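# Free the port blocker with its matching key

## Task

On the vertical panel, one socket is held shut by a port blocker. Take the key whose colour matches it, use that key to release the blocker, and set the blocker down inside the marked square on the table, with the key also resting on the table. The remaining keys must stay where they are, and nothing may fall from the table. To finish, open both hands and pull both arms far from the panel, the blocker and the keys, with neither arm resting on the tabletop.

## Robot and tools

Robot: two arms, left_arm (left hand, five fingers) and right_arm (right hand). Base positions in the scene frame: left_arm (+0.033, +0.322, +0.044) m, right_arm (-0.056, -0.297, +0.012) m, both nearly unrotated. Scene frame: origin at table height midway between the arms, +z up, +x out over the table, left_arm on the +y side. Cameras: cam_high, cam_low, cam_left_wrist, cam_right_wrist, each 672x504. A camera stand sits behind the arms. Loose objects may get a brief push from outside.

Hand point: a point fixed to the palm, 0.15 m out from the wrist mount and 0.05 m in front of the palm. Its +z runs along the straight fingers (their tips reach 0.06 to 0.07 m past it), +y points out of the palm, and +x goes across the palm away from the thumb on the right hand but toward the thumb on the left hand. A wrist bracket on the little-finger side can strike things. Reported hand poses are in the scene frame and may be off by a few cm; weight and friction often leave the hand 1 to 5 cm short of the command, usually low, with no contact involved.

Row layout (used by execute_actions and move): one row of 28 numbers, all in [-1, 1], always covering both arms. Numbers 1-6: left_arm dx, dy, dz, rx, ry, rz. 7-12: left hand motors little, ring, middle, index, thumb_bend, thumb_turn. 13-14: left force_limit, speed. 15-28: the same fourteen for right_arm. The six pose numbers are an offset, not a pose: they count from the arm's current Hand target along that target's own axes, with 1.0 = 0.6 m for dx, dy, dz and 1.0 = 180 degrees for the rotation vector rx, ry, rz. Six zeros re-command the current Hand target. Orientation commands are clipped to within 40 degrees of the measured orientation each step. Hand motor numbers are absolute targets: +1 open/straight, -1 closed; thumb_turn -1 puts the thumb opposite the fingers, +1 beside the palm. force_limit runs from about 0 N at -1 to 10 N at +1 (15 N for thumb motors); speed rises from near zero at -1 to full at +0.48 and stays full to +1. There is no 'no change' value: to keep a hand as it is, resend the eight hand numbers of its last executed row (or, if none yet, its hand_measured, hand_force_limit, hand_speed). A thumb-opposed grip fits objects about 0.035 to 0.065 m thick, or handles down to about 0.025 m. For a soft grip close with speed at -0.94 or below. To tighten, raise force_limit and send a target more closed than hand_measured; to loosen, send one more open.

Tools:
- execute_actions(actions, cameras): actions is a list of actions; each action is a list of up to 15 rows, one per 1/30 s step, the last row held if fewer. Every row in an action is an offset from the Hand target at the action's start, not from the previous row. Images are returned only if actions is empty or cameras names them (["all"] for all).
- move(target, speed, blend, blocking, cameras): target is one 28-number row or a list of up to 15 rows; every row is an offset from the same starting Hand targets. speed is the path top speed in m/s (0.002 to 4.3, default 0.25; turning up to twice that in rad/s), one value or one per target. blend, in m, rounds corners between listed targets (0 = stop at each). Paths are straight, end together, last 0.5 to 10 s, and do not avoid obstacles or the other arm. Avoid paths near an arm's own base. blocking=false returns after about 0.5 s while motion continues.
- wait(seconds 0 to 10, cameras): lets time run with last commands held.
- stop(cameras): brakes a running move.
- zoom_image(camera, region [x0, y0, x1, y1] in pixels, max 504 by 504): closer view of the latest image of that camera.
- show_instructions(): shows the reference pages.
- finished_scene(scene=1): ends the scene for good.

Results: each call returns robot state, including end_effector_position (m) and end_effector_quat_wxyz, Hand target (the last commanded pose after clipping, the base for the next offset), joint positions, velocities and torques (raw, offset, noisy; numbers 3 and 4 wrap at ±28 N m), and per hand six-value lists in motor order: hand_measured (position on the command scale), hand_stopped_by (moving, target, force, stalled, fault) and hand_load_n (fingertip force, positive pushing open; a drop toward 0 means the grip was lost). A move adds a move: line with its ending (done, off_target, moving, held, fault) and limits (paced = clipped, held = steps withheld). Done means within 10 mm and 2 degrees, not that nothing is touched. Calls with actions list end_effector_position at some steps. MOTOR HOT warns of heating; at 100 °C an arm drops for 30 to 60 s.

Cautions: do not hit the panel or other fixed parts hard; faster moves and targets set farther past a contact press harder. An arm blocked by something keeps pushing until commanded back past its hand point. Never let the hands press or grip each other. Avoid dropping parts, releasing them while moving, overloading fingers, and knocking anything off the table. Holding loads or stretched poses heats motors, even while you think, and time keeps running while you write.

Each tool is called after "Request:" in YAML: its name, and indented under it one key for each argument.

Reference images:

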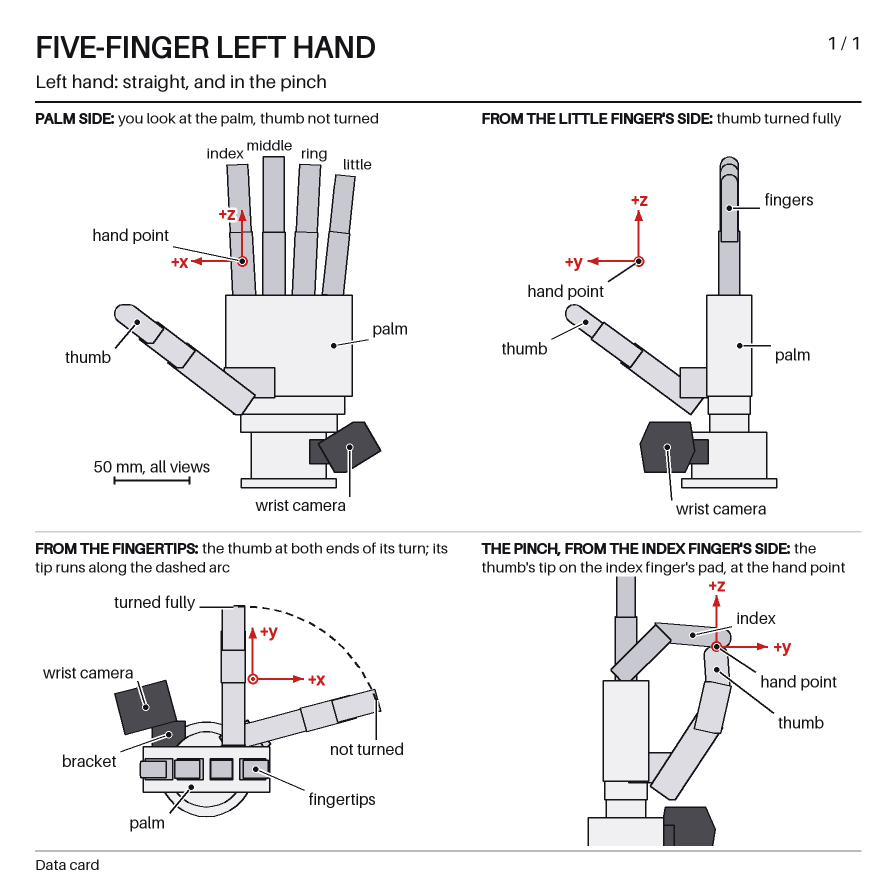

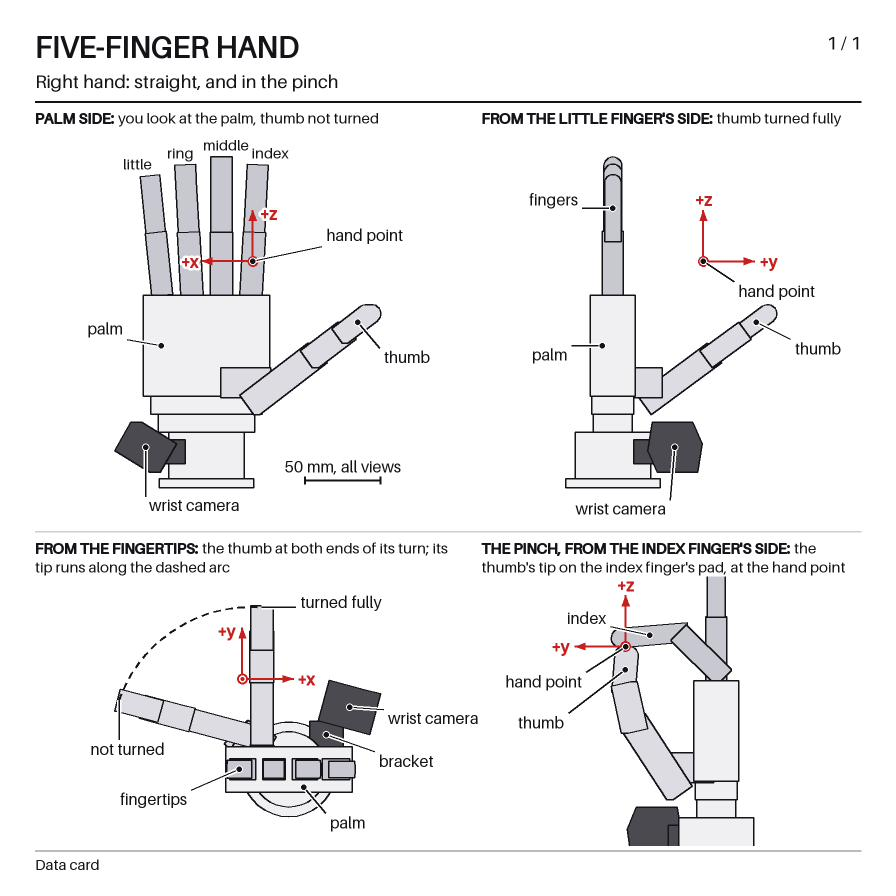

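## Session

Request:
execute_actions:
  actions: []

Scene clock: 0.00 s.
left_arm: end_effector_position=(+0.2415, -0.0323, +0.2377) hand_measured=(+1.000, +1.000, +1.000, +1.000, +1.000, +1.000) hand_load_n=(+0.0, +0.0, +0.0, +0.0, +0.0, +0.0) hand_stopped_by=(target, target, target, target, target, target) hand_force_limit=0.00 hand_speed=-0.80 end_effector_quat_wxyz=(+0.145, +0.651, +0.741, -0.075) | right_arm: end_effector_position=(+0.3905, -0.4825, +0.1921) hand_measured=(+1.000, +1.000, +1.000, +1.000, +1.000, +1.000) hand_load_n=(+0.0, +0.0, +0.0, +0.0, +0.0, +0.0) hand_stopped_by=(target, target, target, target, target, target) hand_force_limit=0.00 hand_speed=-0.80 end_effector_quat_wxyz=(+0.177, +0.453, +0.873, +0.049)
Joint positions: left_arm=[-1.195 1.224 1.074 -1.093 0 1.814] | right_arm=[-0.497 1.259 0.983 -0.941 -0.112 2.026]
Joint velocities: within noise
Joint torques (N m): no reading
Heat: left arm: hottest wrist roll 29 °C; right arm: hottest wrist roll 30 °C.
Hand target: left_arm +0.2439, -0.0384, +0.2446; +0.152, +0.650, +0.740, -0.079 | right_arm +0.3971, -0.4863, +0.2026; +0.188, +0.451, +0.871, +0.049

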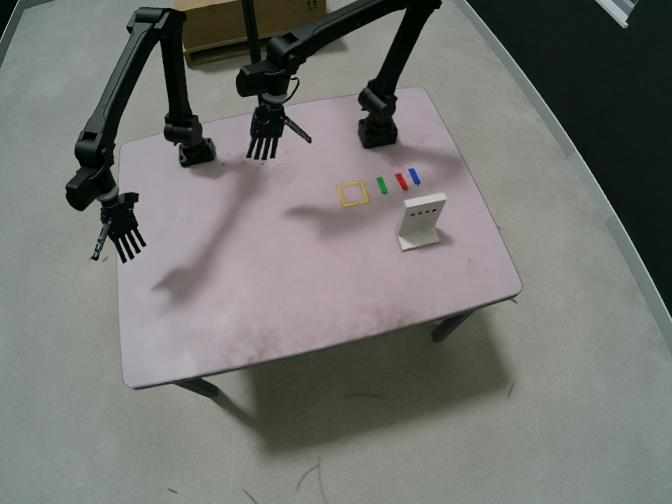

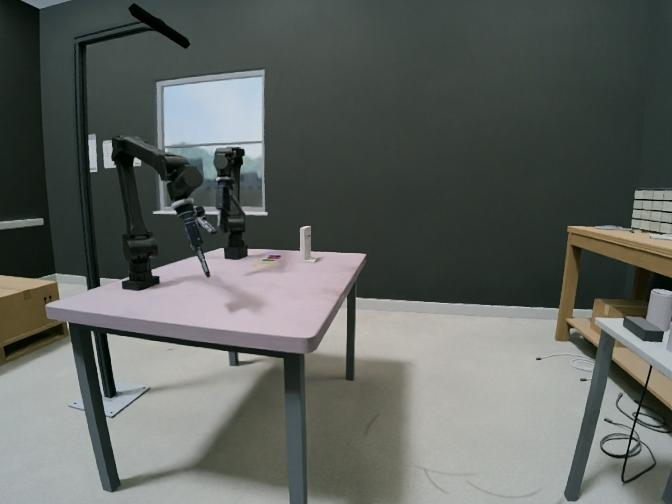

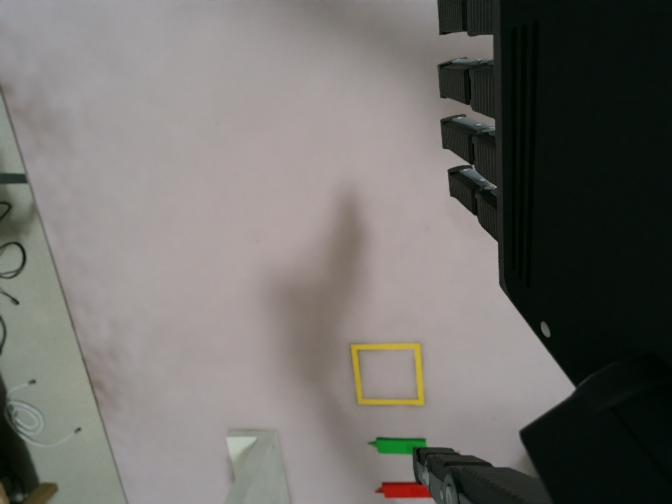

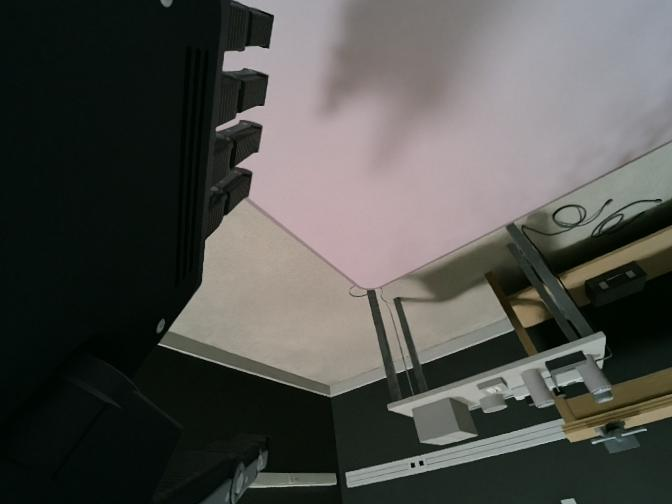

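Request:
zoom_image:
  camera: "cam_high"
  region: [330, 150, 470, 255]

Request:
zoom_image:
  camera: "cam_left_wrist"
  region: [200, 320, 470, 504]

Request:
zoom_image:
  camera: "cam_low"
  region: [220, 210, 350, 290]

Scaled by 3.600 from the camera's 672x504 image, which has a finer 960x720 frame.

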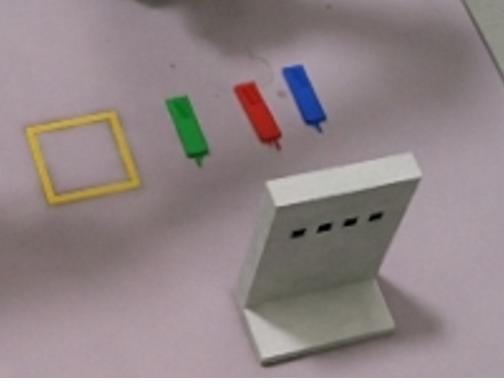

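Scaled by 1.867 from the camera's 672x504 image, which has a finer 960x720 frame.

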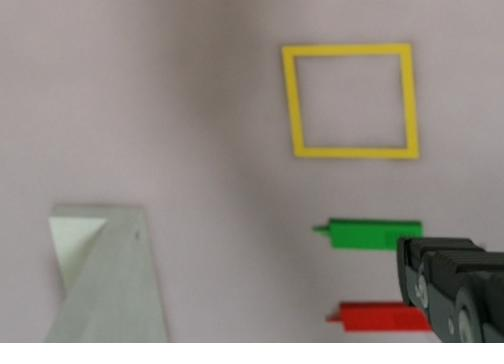

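Scaled by 3.877 from the camera's 672x504 image, which has a finer 960x720 frame.

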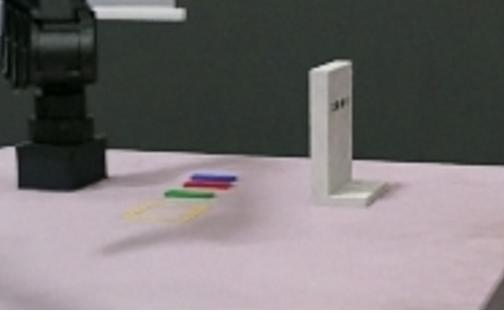

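Request:
zoom_image:
  camera: "cam_high"
  region: [395, 190, 455, 235]

Request:
zoom_image:
  camera: "cam_low"
  region: [290, 220, 330, 270]

Request:
zoom_image:
  camera: "cam_left_wrist"
  region: [200, 400, 320, 504]

Scaled by 8.400 from the camera's 672x504 image, which has a finer 960x720 frame.

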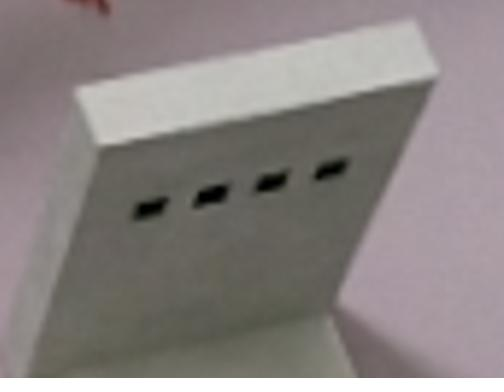

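Scaled by 10.080 from the camera's 672x504 image, which has a finer 960x720 frame.

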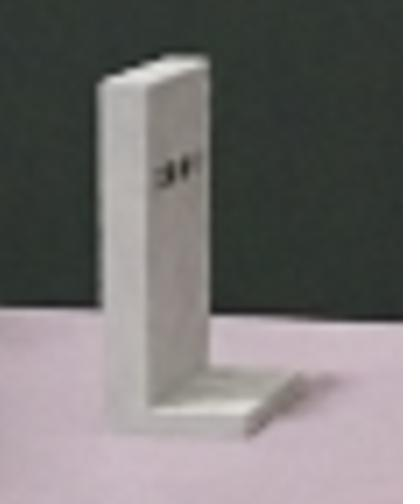

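Scaled by 4.200 from the camera's 672x504 image, which has a finer 960x720 frame.

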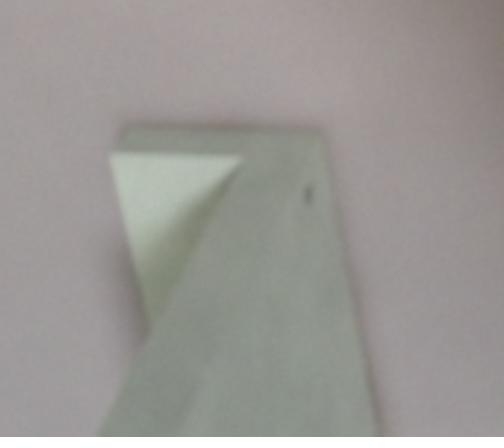

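Request:
move:
  target:
    - [0.2217,0.0058,-0.1747,-0.144,-0.075,-0.703,1,1,1,1,1,1,0,-0.8,0,0,0,0,0,0,1,1,1,1,1,1,0,-0.8]
    - [0.4238,-0.001,-0.2104,0.110,0.057,0.535,1,1,1,1,1,1,0,-0.8,0,0,0,0,0,0,1,1,1,1,1,1,0,-0.8]
  speed: 0.4
  blend: [0.05, 0]
  cameras: ["cam_high", "cam_left_wrist"]

Scene clock: 178.83 s.
left_arm: end_effector_position=(+0.2060, +0.2379, +0.2836) hand_measured=(+1.000, +1.000, +1.000, +1.000, +1.000, +1.000) hand_load_n=(+0.0, +0.0, +0.0, +0.0, +0.0, +0.0) hand_stopped_by=(target, target, target, target, target, target) hand_force_limit=0.00 hand_speed=-0.80 end_effector_quat_wxyz=(+0.025, +0.994, -0.027, +0.100) | right_arm: end_effector_position=(+0.3905, -0.4825, +0.1921) hand_measured=(+1.000, +1.000, +1.000, +1.000, +1.000, +1.000) hand_load_n=(+0.0, +0.0, +0.0, +0.0, +0.0, +0.0) hand_stopped_by=(target, target, target, target, target, target) hand_force_limit=0.00 hand_speed=-0.80 end_effector_quat_wxyz=(+0.177, +0.453, +0.873, +0.049)
Joint positions: left_arm=[-0.106 0.529 0.83 -1.667 0.033 -1.63] | right_arm=[-0.497 1.259 0.983 -0.941 -0.112 2.026]
Joint torques (N m): left_arm=[-1.26 -0.91 7.28 0.46 0.1 -0.21] | right_arm=[-0.5 -7.06 9.4 1.32 -0.12 0.16]
Heat: left arm: hottest elbow 48 °C; right arm: hottest elbow 36 °C.
Hand target: left_arm +0.2002, +0.2398, +0.2803; +0.000, +1.000, +0.000, +0.000 | right_arm +0.3971, -0.4863, +0.2026; +0.188, +0.451, +0.871, +0.049
Off the commanded pose: left_arm 0.007 m, 12 deg | right_arm 0.013 m, 1 deg.
joint sent to its limit (left arm) — joint 4 (wrist pitch), lower limit. The joint targets are off in orientation, not in position.
move: off_target (left_arm, right_arm)
Images, in order (width x height): cam_high 672x504, cam_left_wrist 672x504.

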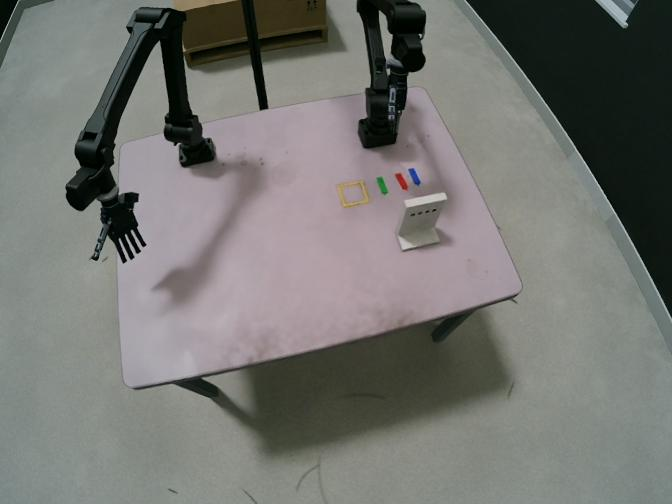

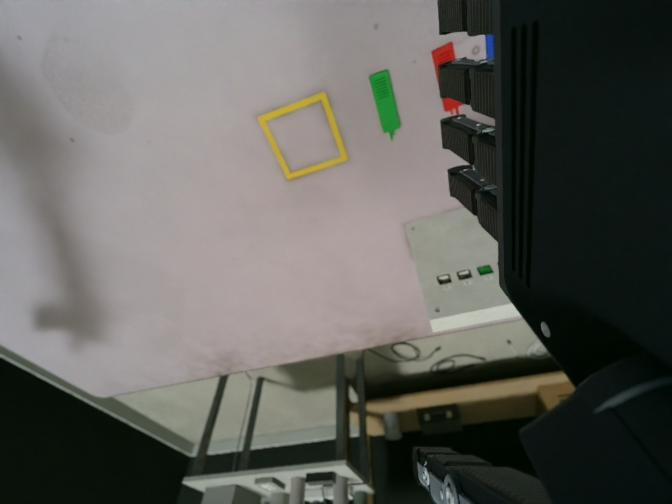

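Request:
zoom_image:
  camera: "cam_left_wrist"
  region: [390, 200, 530, 340]

Request:
zoom_image:
  camera: "cam_left_wrist"
  region: [240, 30, 500, 190]

Scaled by 3.600 from the camera's 672x504 image, which has a finer 960x720 frame.

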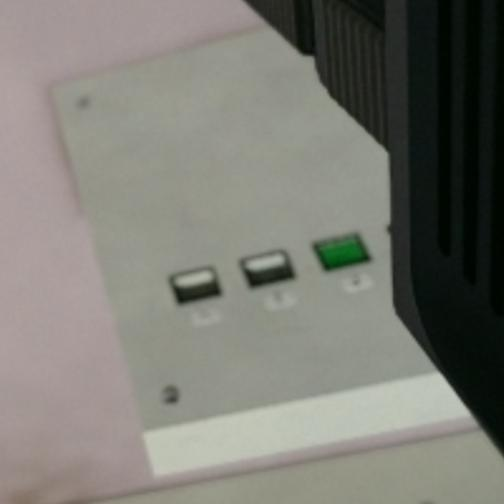

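Scaled by 1.938 from the camera's 672x504 image, which has a finer 960x720 frame.

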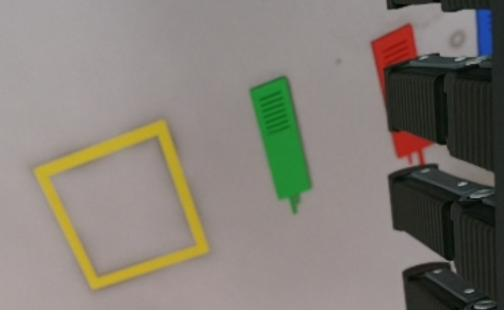

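Request:
move:
  target:
    - [0.0886,-0.2126,0.0336,0.0976,0.0976,0.2359,1,1,1,1,1,-1,0,0,0.411,0.228,-0.1485,-0.2047,-0.1269,-0.5906,1,1,0.3,0.3,0.15,-1,0,0]
    - [0.1772,-0.4253,0.0672,0.1952,0.1952,0.4718,1,1,1,1,1,-1,0,0,0.8843,0.2695,-0.0842,0.3036,0.482,0.557,1,1,0.3,0.3,0.15,-1,0,0]
  speed: 0.5
  blend: [0.06, 0]
  cameras: ["all"]

Scene clock: 543.63 s.
left_arm: end_effector_position=(+0.3024, +0.4859, +0.2368) hand_measured=(+1.000, +1.000, +1.000, +1.000, +1.000, -1.000) hand_load_n=(+0.0, +0.0, +0.0, +0.0, +0.0, +0.0) hand_stopped_by=(target, target, target, target, target, target) hand_force_limit=0.00 hand_speed=0.00 end_effector_quat_wxyz=(-0.261, +0.658, -0.652, +0.272) | right_arm: end_effector_position=(+0.2175, +0.0330, +0.1316) hand_measured=(+1.000, +1.000, +0.300, +0.300, +0.150, -1.000) hand_load_n=(+0.0, +0.0, +0.0, +0.0, +0.0, +0.0) hand_stopped_by=(target, target, target, target, target, target) hand_force_limit=0.00 hand_speed=0.00 end_effector_quat_wxyz=(-0.635, +0.763, +0.087, +0.077)
Joint positions: left_arm=[0.845 0.915 0.82 -0.906 0.557 0.665] | right_arm=[0.508 1.291 0.518 0.403 -1.049 -0.559]
Joint torques (N m): left_arm=[-0.91 -4.42 10.24 1.95 0.46 0.11] | right_arm=[0.21 -5.42 8.83 1.5 -0.41 -0.05]
Heat: left arm: hottest elbow 39 °C; right arm: hottest elbow 40 °C.
Hand target: left_arm +0.3064, +0.4952, +0.2401; -0.271, +0.654, -0.653, +0.270 | right_arm +0.2251, +0.0399, +0.1399; -0.637, +0.760, +0.100, +0.084
Off the commanded pose: left_arm 0.011 m, 1 deg | right_arm 0.013 m, 2 deg.
move: off_target (left_arm, right_arm)

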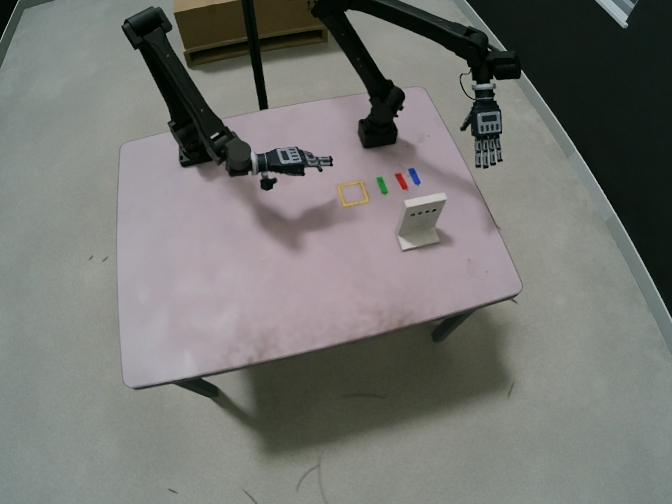

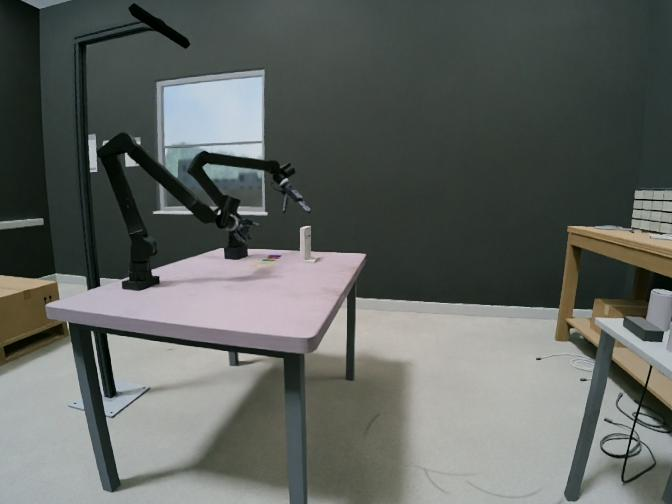

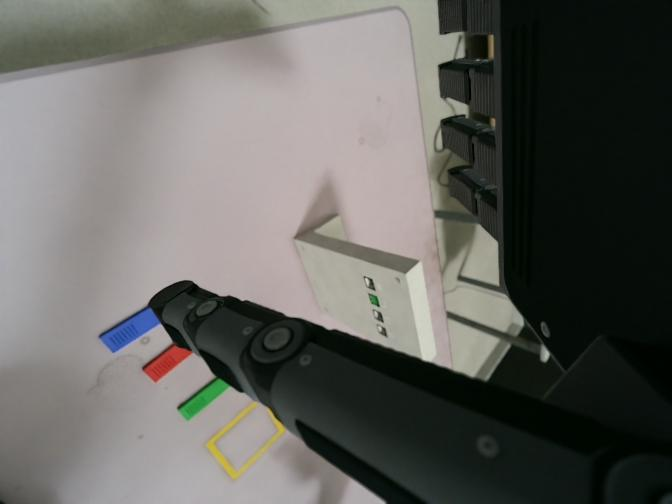

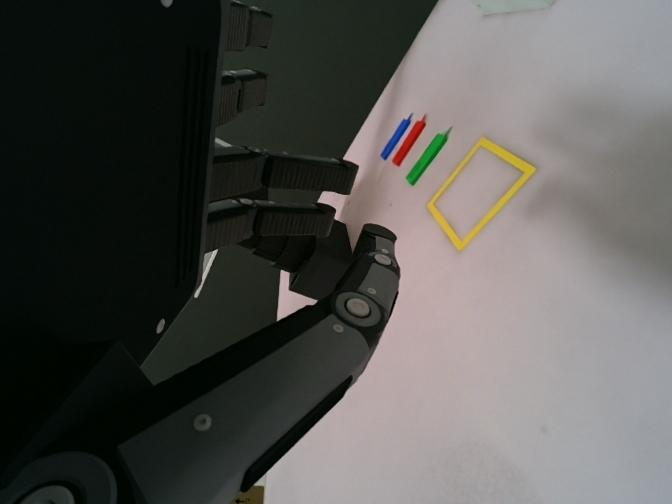

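Request:
zoom_image:
  camera: "cam_left_wrist"
  region: [340, 260, 410, 350]

Request:
zoom_image:
  camera: "cam_right_wrist"
  region: [320, 90, 560, 270]

Scaled by 5.600 from the camera's 672x504 image, which has a finer 960x720 frame.

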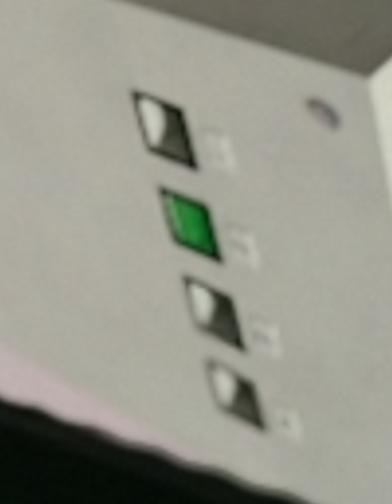

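Scaled by 2.100 from the camera's 672x504 image, which has a finer 960x720 frame.

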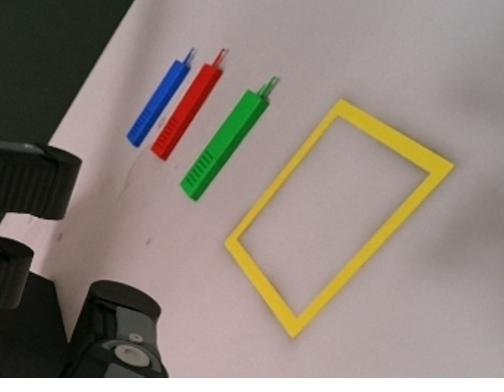

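Request:
move:
  target: [0,0,0,0,0,0,1,1,1,1,1,1,0,0,0.0448,0.0578,0.2482,-0.01275,0.04755,0.0087,1,1,0.3,0.3,0.15,-1,0,0]
  speed: 0.25
  cameras: ["cam_left_wrist", "cam_right_wrist", "cam_high"]

Scene clock: 641.97 s.
left_arm: end_effector_position=(+0.3024, +0.4859, +0.2368) hand_measured=(+1.000, +1.000, +1.000, +1.000, +1.000, +1.000) hand_load_n=(+0.0, +0.0, +0.0, +0.0, +0.0, -0.5) hand_stopped_by=(target, target, target, target, target, target) hand_force_limit=0.00 hand_speed=0.00 end_effector_quat_wxyz=(-0.262, +0.657, -0.652, +0.272) | right_arm: end_effector_position=(+0.2494, +0.1674, +0.0756) hand_measured=(+1.000, +1.000, +0.300, +0.300, +0.150, -1.000) hand_load_n=(+0.0, +0.0, +0.0, +0.0, +0.0, +0.0) hand_stopped_by=(target, target, target, target, target, target) hand_force_limit=0.00 hand_speed=0.00 end_effector_quat_wxyz=(-0.616, +0.776, +0.038, +0.127)
Joint positions: left_arm=[0.845 0.915 0.82 -0.906 0.557 0.667] | right_arm=[0.802 1.656 0.691 0.706 -0.623 -0.405]
Joint torques (N m): left_arm=[-0.73 -4.48 10.21 1.96 0.45 0.06] | right_arm=[-0.15 -9 8.53 3.02 -0.01 0.32]
Heat: left arm: hottest elbow 44 °C; right arm: hottest elbow 39 °C.
Hand target: left_arm +0.3063, +0.4952, +0.2400; -0.271, +0.654, -0.653, +0.270 | right_arm +0.2603, +0.1818, +0.0877; -0.628, +0.765, +0.040, +0.134
Off the commanded pose: left_arm 0.011 m, 1 deg | right_arm 0.022 m, 2 deg.
move: off_target (left_arm, right_arm)
Images, in order (width x height): cam_high 672x504, cam_left_wrist 672x504, cam_right_wrist 672x504.

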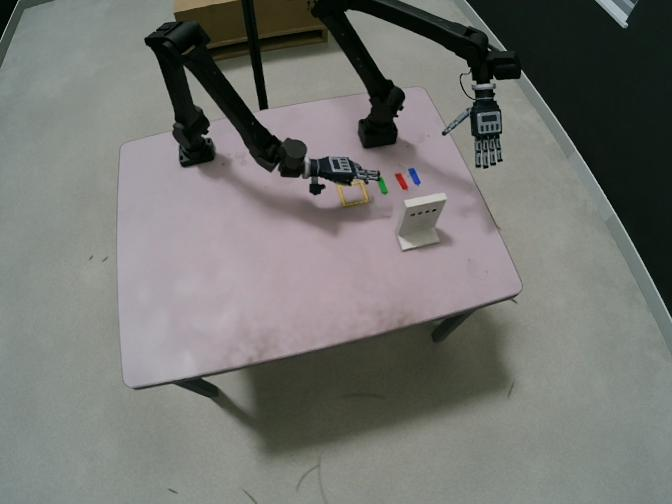

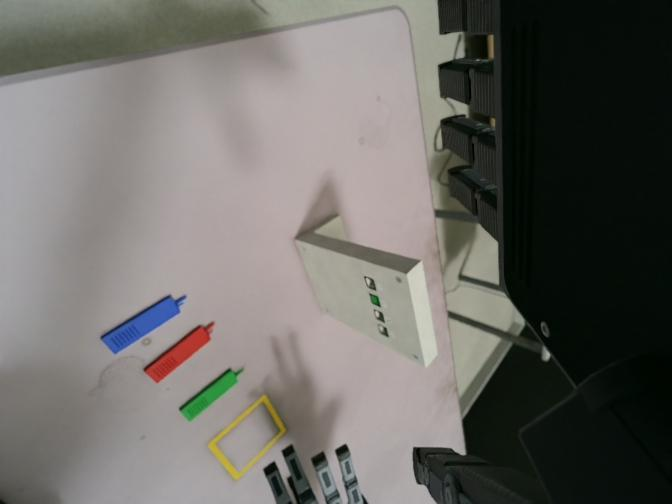

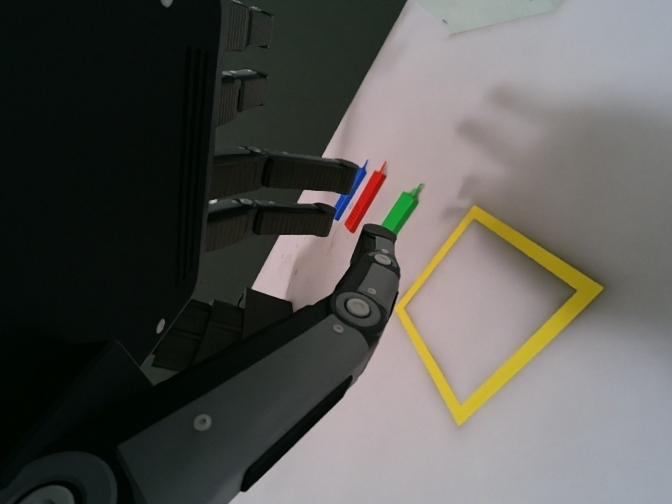

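Request:
zoom_image:
  camera: "cam_right_wrist"
  region: [310, 130, 450, 270]

Request:
zoom_image:
  camera: "cam_left_wrist"
  region: [140, 320, 400, 504]

Scaled by 3.600 from the camera's 672x504 image, which has a finer 960x720 frame.

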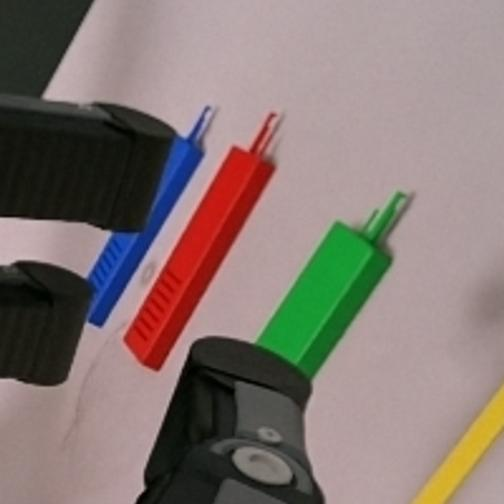

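Scaled by 1.938 from the camera's 672x504 image, which has a finer 960x720 frame.

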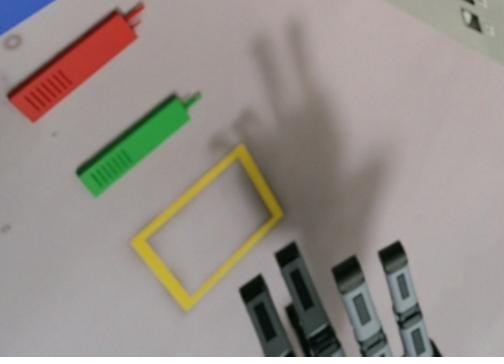

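Request:
move:
  target: [0,0,0,0,0,0,1,1,1,1,1,1,0,0,-0.0383,0.0075,0.1477,0.0389,0,0,1,1,1,0.3,0.15,-1,0,0]
  speed: 0.2
  cameras: ["cam_left_wrist", "cam_right_wrist", "cam_high"]

Request:
zoom_image:
  camera: "cam_right_wrist"
  region: [290, 130, 470, 290]

Request:
zoom_image:
  camera: "cam_left_wrist"
  region: [130, 300, 330, 470]

Scene clock: 752.70 s.
left_arm: end_effector_position=(+0.3024, +0.4859, +0.2368) hand_measured=(+1.000, +1.000, +1.000, +1.000, +1.000, +1.000) hand_load_n=(+0.0, +0.0, +0.0, +0.0, +0.0, -0.5) hand_stopped_by=(target, target, target, target, target, target) hand_force_limit=0.00 hand_speed=0.00 end_effector_quat_wxyz=(-0.262, +0.657, -0.652, +0.272) | right_arm: end_effector_position=(+0.2447, +0.2568, +0.0529) hand_measured=(+1.000, +1.000, +1.000, +0.300, +0.150, -1.000) hand_load_n=(+0.0, +0.0, +0.0, +0.0, +0.0, +0.0) hand_stopped_by=(target, target, target, target, target, target) hand_force_limit=0.00 hand_speed=0.00 end_effector_quat_wxyz=(-0.662, +0.737, +0.048, +0.126)
Joint positions: left_arm=[0.845 0.915 0.82 -0.906 0.557 0.667] | right_arm=[0.923 1.903 0.838 0.959 -0.547 -0.309]
Joint torques (N m): left_arm=[-0.73 -4.31 10.22 1.94 0.45 0.06] | right_arm=[-0.32 -11.58 7.72 3.06 0.08 0.32]
Heat: left arm: hottest elbow 47 °C; right arm: hottest elbow 41 °C.
Hand target: left_arm +0.3063, +0.4952, +0.2400; -0.271, +0.654, -0.653, +0.270 | right_arm +0.2528, +0.2695, +0.0622; -0.674, +0.726, +0.048, +0.131
Off the commanded pose: left_arm 0.011 m, 1 deg | right_arm 0.018 m, 2 deg.
move: off_target (left_arm, right_arm)
Images, in order (width x height): cam_high 672x504, cam_left_wrist 672x504, cam_right_wrist 672x504.

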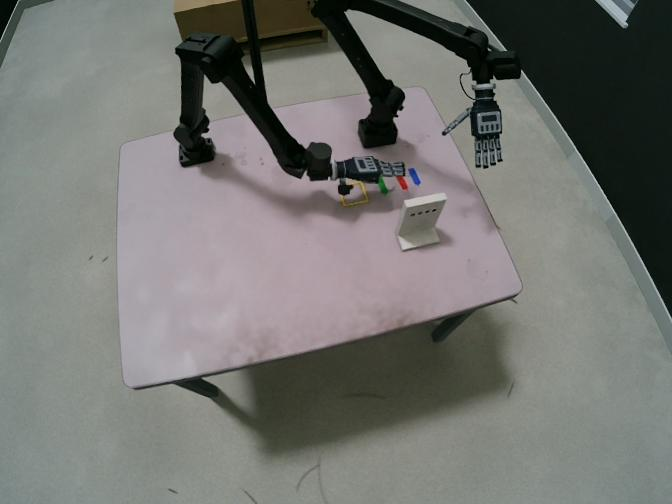

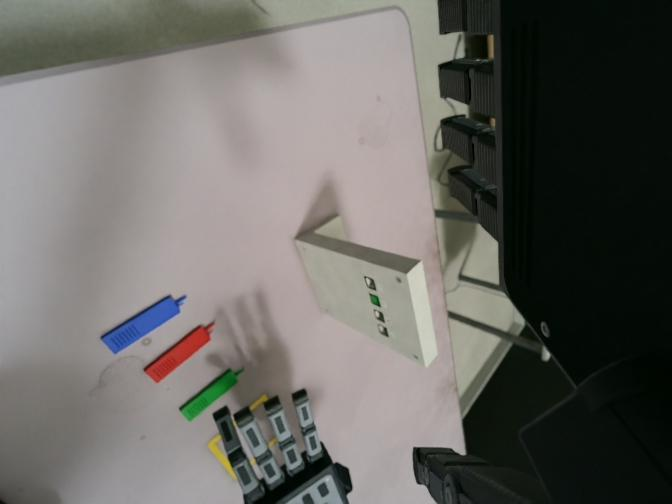

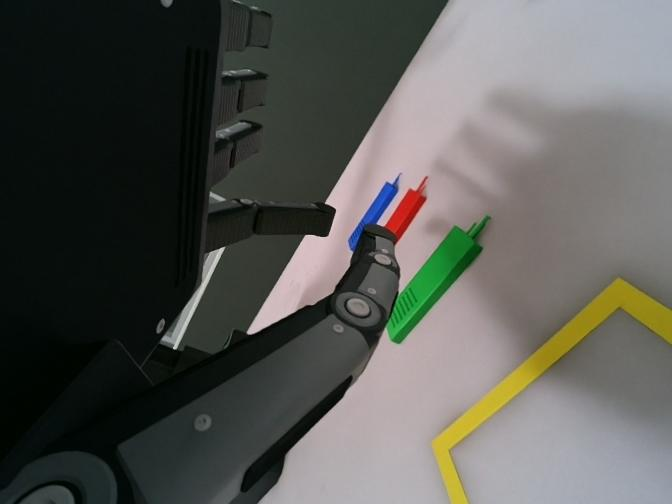

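Scaled by 2.800 from the camera's 672x504 image, which has a finer 960x720 frame.

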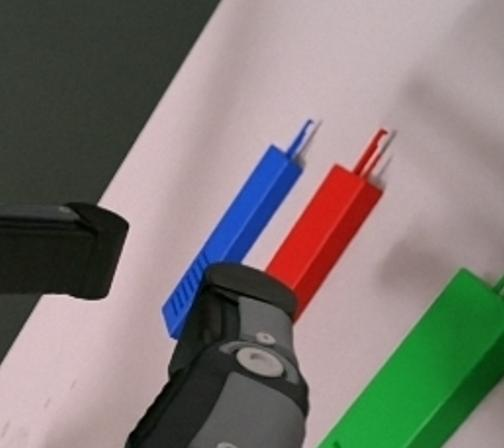

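Scaled by 2.520 from the camera's 672x504 image, which has a finer 960x720 frame.

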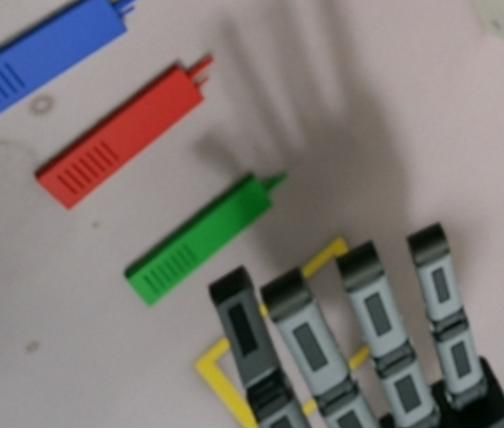

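Request:
move:
  target: [0,0,0,0,0,0,1,1,1,1,1,1,0,0,-0.0492,0.0353,-0.0002,0,0,-0.0861,1,1,0.25,1,0.05,-1,0,0]
  speed: 0.15
  cameras: ["cam_left_wrist", "cam_right_wrist"]

Request:
zoom_image:
  camera: "cam_right_wrist"
  region: [300, 150, 520, 350]

Request:
zoom_image:
  camera: "cam_left_wrist"
  region: [130, 320, 330, 490]

Scene clock: 835.47 s.
left_arm: end_effector_position=(+0.3024, +0.4859, +0.2368) hand_measured=(+1.000, +1.000, +1.000, +1.000, +1.000, +1.000) hand_load_n=(+0.0, +0.0, +0.0, +0.0, +0.0, +0.0) hand_stopped_by=(target, target, target, target, target, target) hand_force_limit=0.00 hand_speed=0.00 end_effector_quat_wxyz=(-0.262, +0.657, -0.652, +0.272) | right_arm: end_effector_position=(+0.2328, +0.2711, +0.0408) hand_measured=(+1.000, +1.000, +0.250, +1.000, +0.050, -1.000) hand_load_n=(+0.0, +0.0, +0.0, +0.0, +0.0, +0.5) hand_stopped_by=(target, target, target, target, target, target) hand_force_limit=0.00 hand_speed=0.00 end_effector_quat_wxyz=(-0.651, +0.714, +0.138, +0.216)
Joint positions: left_arm=[0.845 0.915 0.82 -0.906 0.557 0.667] | right_arm=[0.994 1.947 0.817 1.065 -0.471 -0.541]
Joint torques (N m): left_arm=[-0.62 -4.25 10.25 1.92 0.45 0.06] | right_arm=[0.15 -11.69 4.44 3.08 0.11 -0.04]
Heat: left arm: hottest elbow 48 °C; right arm: hottest elbow 38 °C.
Hand target: left_arm +0.3063, +0.4952, +0.2400; -0.271, +0.654, -0.653, +0.270 | right_arm +0.2295, +0.2708, +0.0341; -0.650, +0.713, +0.145, +0.220
Off the commanded pose: left_arm 0.011 m, 1 deg | right_arm 0.007 m, 1 deg.
move: off_target (left_arm)
Images, in order (width x height): cam_left_wrist 672x504, cam_right_wrist 672x504.

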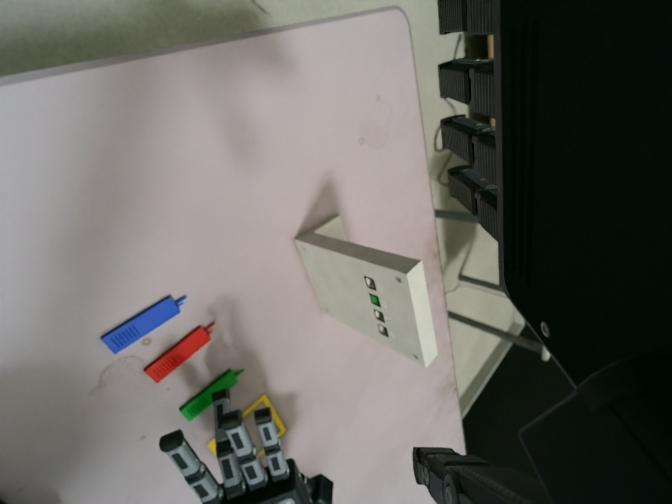

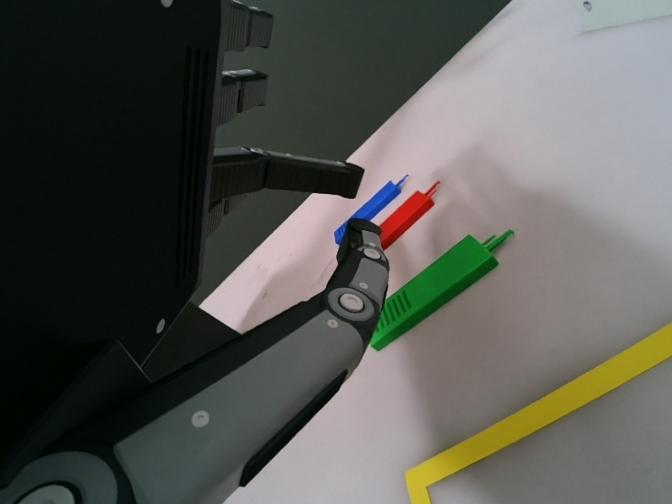

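Scaled by 2.291 from the camera's 672x504 image, which has a finer 960x720 frame.

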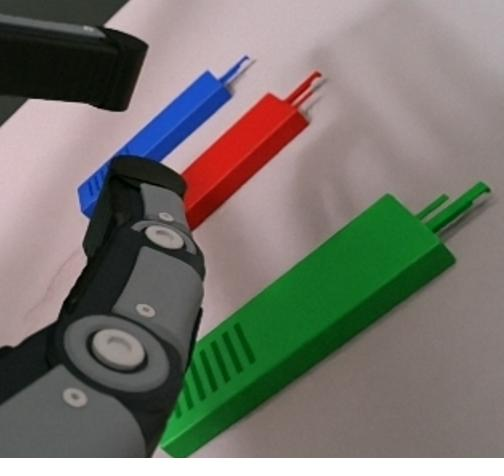

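Scaled by 2.520 from the camera's 672x504 image, which has a finer 960x720 frame.

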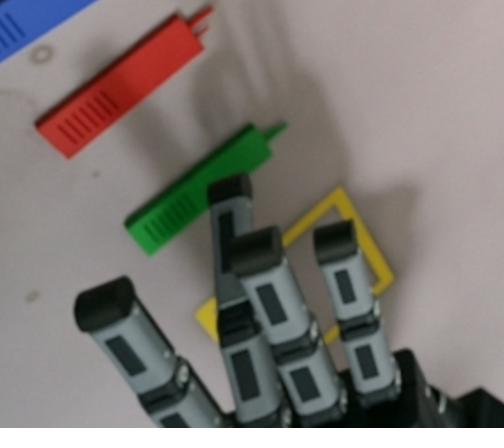

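Request:
move:
  target:
    - [0,0,0,0,0,0,1,1,1,1,1,1,0,0,-0.017,-0.0005,-0.0198,0,0,0,1,1,0.25,1,-0.05,-1,0,0]
    - [0,0,0,0,0,0,1,1,1,1,1,1,0,0,-0.039,0.0388,-0.0172,0,0,0,1,1,0.25,1,-0.05,-1,0,0]
  speed: 0.1
  blend: [0.005, 0]
  cameras: ["cam_left_wrist", "cam_right_wrist"]

Request:
zoom_image:
  camera: "cam_right_wrist"
  region: [300, 150, 520, 350]

Request:
zoom_image:
  camera: "cam_left_wrist"
  region: [130, 330, 310, 480]

Scene clock: 881.73 s.
left_arm: end_effector_position=(+0.3024, +0.4859, +0.2368) hand_measured=(+1.000, +1.000, +1.000, +1.000, +1.000, +1.000) hand_load_n=(+0.0, +0.0, +0.0, +0.0, +0.0, -0.5) hand_stopped_by=(target, target, target, target, target, target) hand_force_limit=0.00 hand_speed=0.00 end_effector_quat_wxyz=(-0.262, +0.657, -0.652, +0.272) | right_arm: end_effector_position=(+0.2223, +0.2579, +0.0046) hand_measured=(+1.000, +1.000, +0.250, +1.000, -0.050, -1.000) hand_load_n=(+0.0, +0.0, +0.0, +0.0, +0.0, +0.0) hand_stopped_by=(target, target, target, target, target, target) hand_force_limit=0.00 hand_speed=0.00 end_effector_quat_wxyz=(-0.649, +0.717, +0.138, +0.215)
Joint positions: left_arm=[0.845 0.915 0.82 -0.906 0.557 0.667] | right_arm=[0.997 2.026 0.78 1.173 -0.466 -0.543]
Joint torques (N m): left_arm=[-0.67 -4.37 10.24 1.91 0.44 0.05] | right_arm=[0.21 -11.99 4.07 3.11 0.1 -0.03]
Heat: left arm: hottest elbow 48 °C; right arm: hottest elbow 36 °C.
Hand target: left_arm +0.3063, +0.4952, +0.2400; -0.271, +0.654, -0.653, +0.270 | right_arm +0.2197, +0.2597, +0.0029; -0.650, +0.713, +0.145, +0.221
Off the commanded pose: left_arm 0.011 m, 1 deg | right_arm 0.004 m, 1 deg.
move: off_target (left_arm)
Images, in order (width x height): cam_left_wrist 672x504, cam_right_wrist 672x504.

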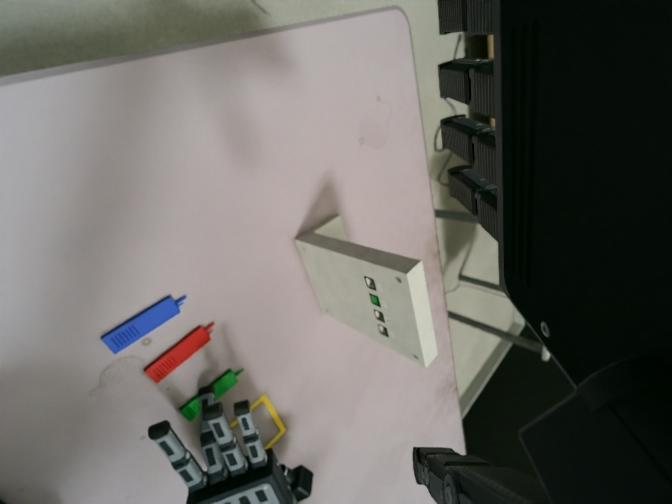

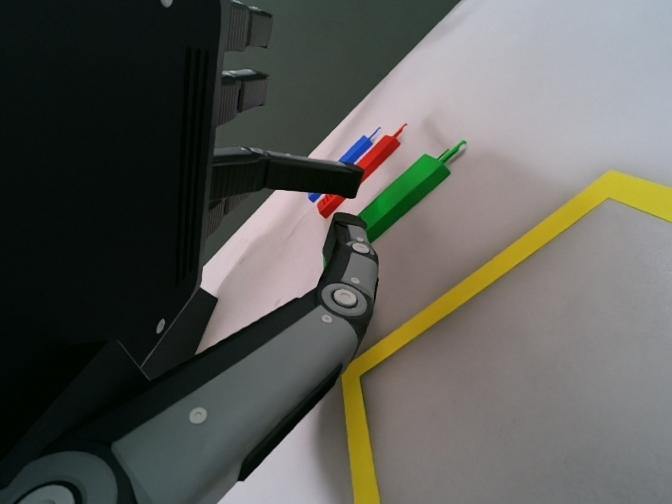

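Scaled by 2.291 from the camera's 672x504 image, which has a finer 960x720 frame.

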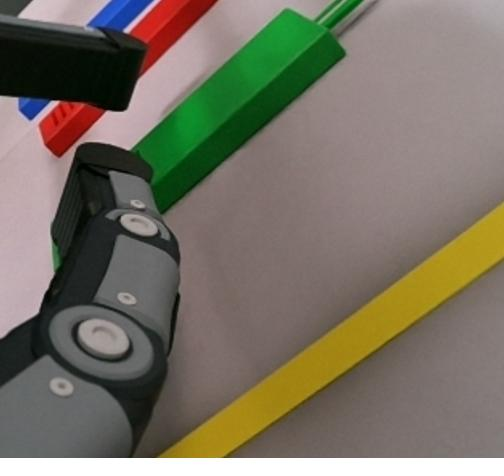

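Scaled by 2.800 from the camera's 672x504 image, which has a finer 960x720 frame.

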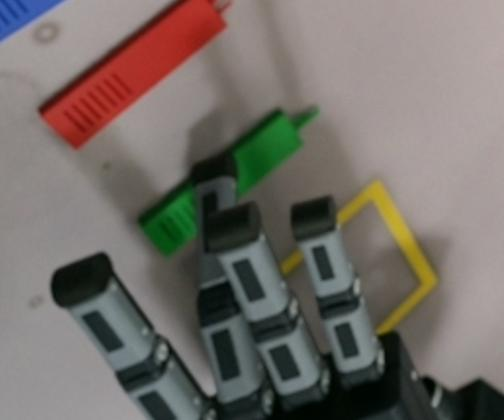

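Request:
move:
  target: [0,0,0,0,0,0,1,1,1,1,1,1,0,0,-0.0061,0.0109,0.0007,0,0,0,1,1,0.25,1,-0.05,-1,0,0]
  speed: 0.05
  cameras: ["cam_left_wrist", "cam_right_wrist"]

Request:
zoom_image:
  camera: "cam_right_wrist"
  region: [300, 130, 480, 300]

Scene clock: 902.83 s.
left_arm: end_effector_position=(+0.3024, +0.4859, +0.2368) hand_measured=(+1.000, +1.000, +1.000, +1.000, +1.000, +1.000) hand_load_n=(+0.0, +0.0, -0.5, +0.0, +0.0, -0.5) hand_stopped_by=(target, target, target, target, target, target) hand_force_limit=0.00 hand_speed=0.00 end_effector_quat_wxyz=(-0.262, +0.657, -0.652, +0.272) | right_arm: end_effector_position=(+0.2220, +0.2573, -0.0005) hand_measured=(+1.000, +1.000, +0.250, +1.000, -0.050, -1.000) hand_load_n=(+0.0, +0.0, +0.0, +0.0, +0.0, +0.0) hand_stopped_by=(target, target, target, target, target, target) hand_force_limit=0.00 hand_speed=0.00 end_effector_quat_wxyz=(-0.649, +0.716, +0.138, +0.216)
Joint positions: left_arm=[0.845 0.915 0.82 -0.906 0.557 0.667] | right_arm=[0.997 2.043 0.78 1.193 -0.466 -0.543]
Joint torques (N m): left_arm=[-0.62 -4.25 10.25 1.92 0.44 0.05] | right_arm=[0.26 -11.52 4.21 3.07 0.09 -0.03]
Heat: left arm: hottest elbow 49 °C; right arm: hottest elbow 35 °C.
Hand target: left_arm +0.3063, +0.4952, +0.2400; -0.271, +0.654, -0.653, +0.270 | right_arm +0.2198, +0.2597, -0.0046; -0.650, +0.713, +0.145, +0.221
Off the commanded pose: left_arm 0.011 m, 1 deg | right_arm 0.005 m, 1 deg.
move: off_target (left_arm)
Images, in order (width x height): cam_left_wrist 672x504, cam_right_wrist 672x504.

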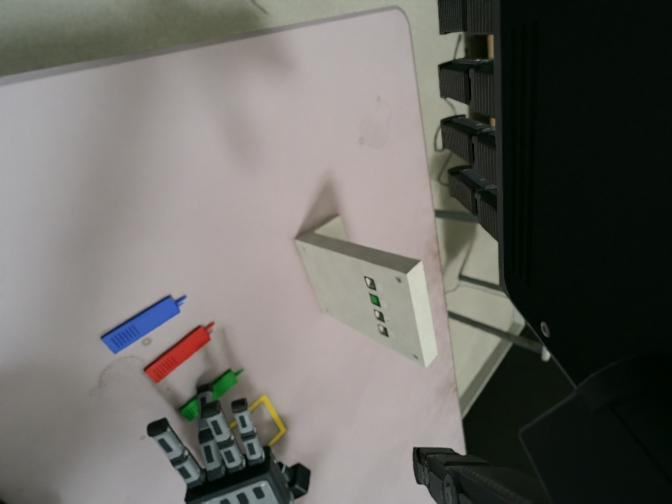

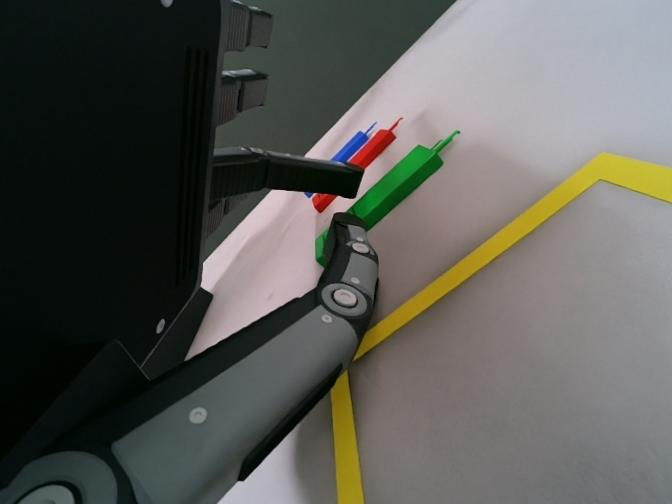

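Scaled by 2.800 from the camera's 672x504 image, which has a finer 960x720 frame.

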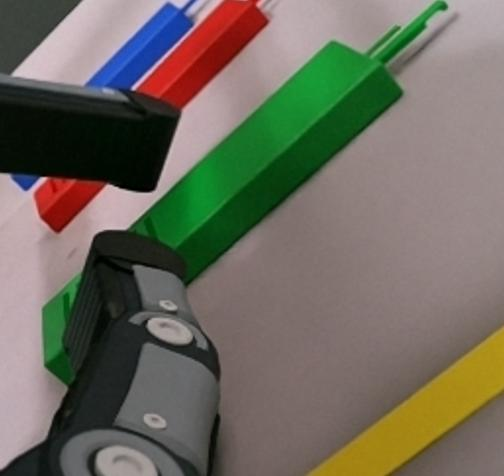

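Request:
move:
  target: [0,0,0,0,0,0,1,1,1,1,1,1,0,0,-0.0033,0.0058,0.0004,0,0,0,1,1,0.25,1,-0.05,-1,0,0]
  speed: 0.05

Scene clock: 913.60 s.
left_arm: end_effector_position=(+0.3024, +0.4859, +0.2368) hand_measured=(+1.000, +1.000, +1.000, +1.000, +1.000, +1.000) hand_load_n=(-0.5, +0.0, -0.5, +0.0, +0.0, +0.0) hand_stopped_by=(target, target, target, target, target, target) hand_force_limit=0.00 hand_speed=0.00 end_effector_quat_wxyz=(-0.262, +0.657, -0.652, +0.272) | right_arm: end_effector_position=(+0.2221, +0.2576, -0.0008) hand_measured=(+1.000, +1.000, +0.250, +1.000, -0.050, -1.000) hand_load_n=(+0.0, +0.0, +0.0, +0.0, -0.5, +0.0) hand_stopped_by=(target, target, target, target, target, target) hand_force_limit=0.00 hand_speed=0.00 end_effector_quat_wxyz=(-0.652, +0.713, +0.139, +0.218)
Joint positions: left_arm=[0.845 0.915 0.82 -0.906 0.557 0.667] | right_arm=[0.997 2.05 0.78 1.207 -0.466 -0.543]
Joint torques (N m): left_arm=[-0.67 -4.25 10.24 1.89 0.46 0.06] | right_arm=[0.21 -11.16 4.31 2.85 0.09 -0.03]
Heat: left arm: hottest elbow 49 °C; right arm: hottest elbow 35 °C.
Hand target: left_arm +0.3063, +0.4952, +0.2400; -0.271, +0.654, -0.653, +0.270 | right_arm +0.2199, +0.2597, -0.0086; -0.650, +0.713, +0.145, +0.221
Off the commanded pose: left_arm 0.011 m, 1 deg | right_arm 0.008 m, 1 deg.
move: off_target (left_arm)


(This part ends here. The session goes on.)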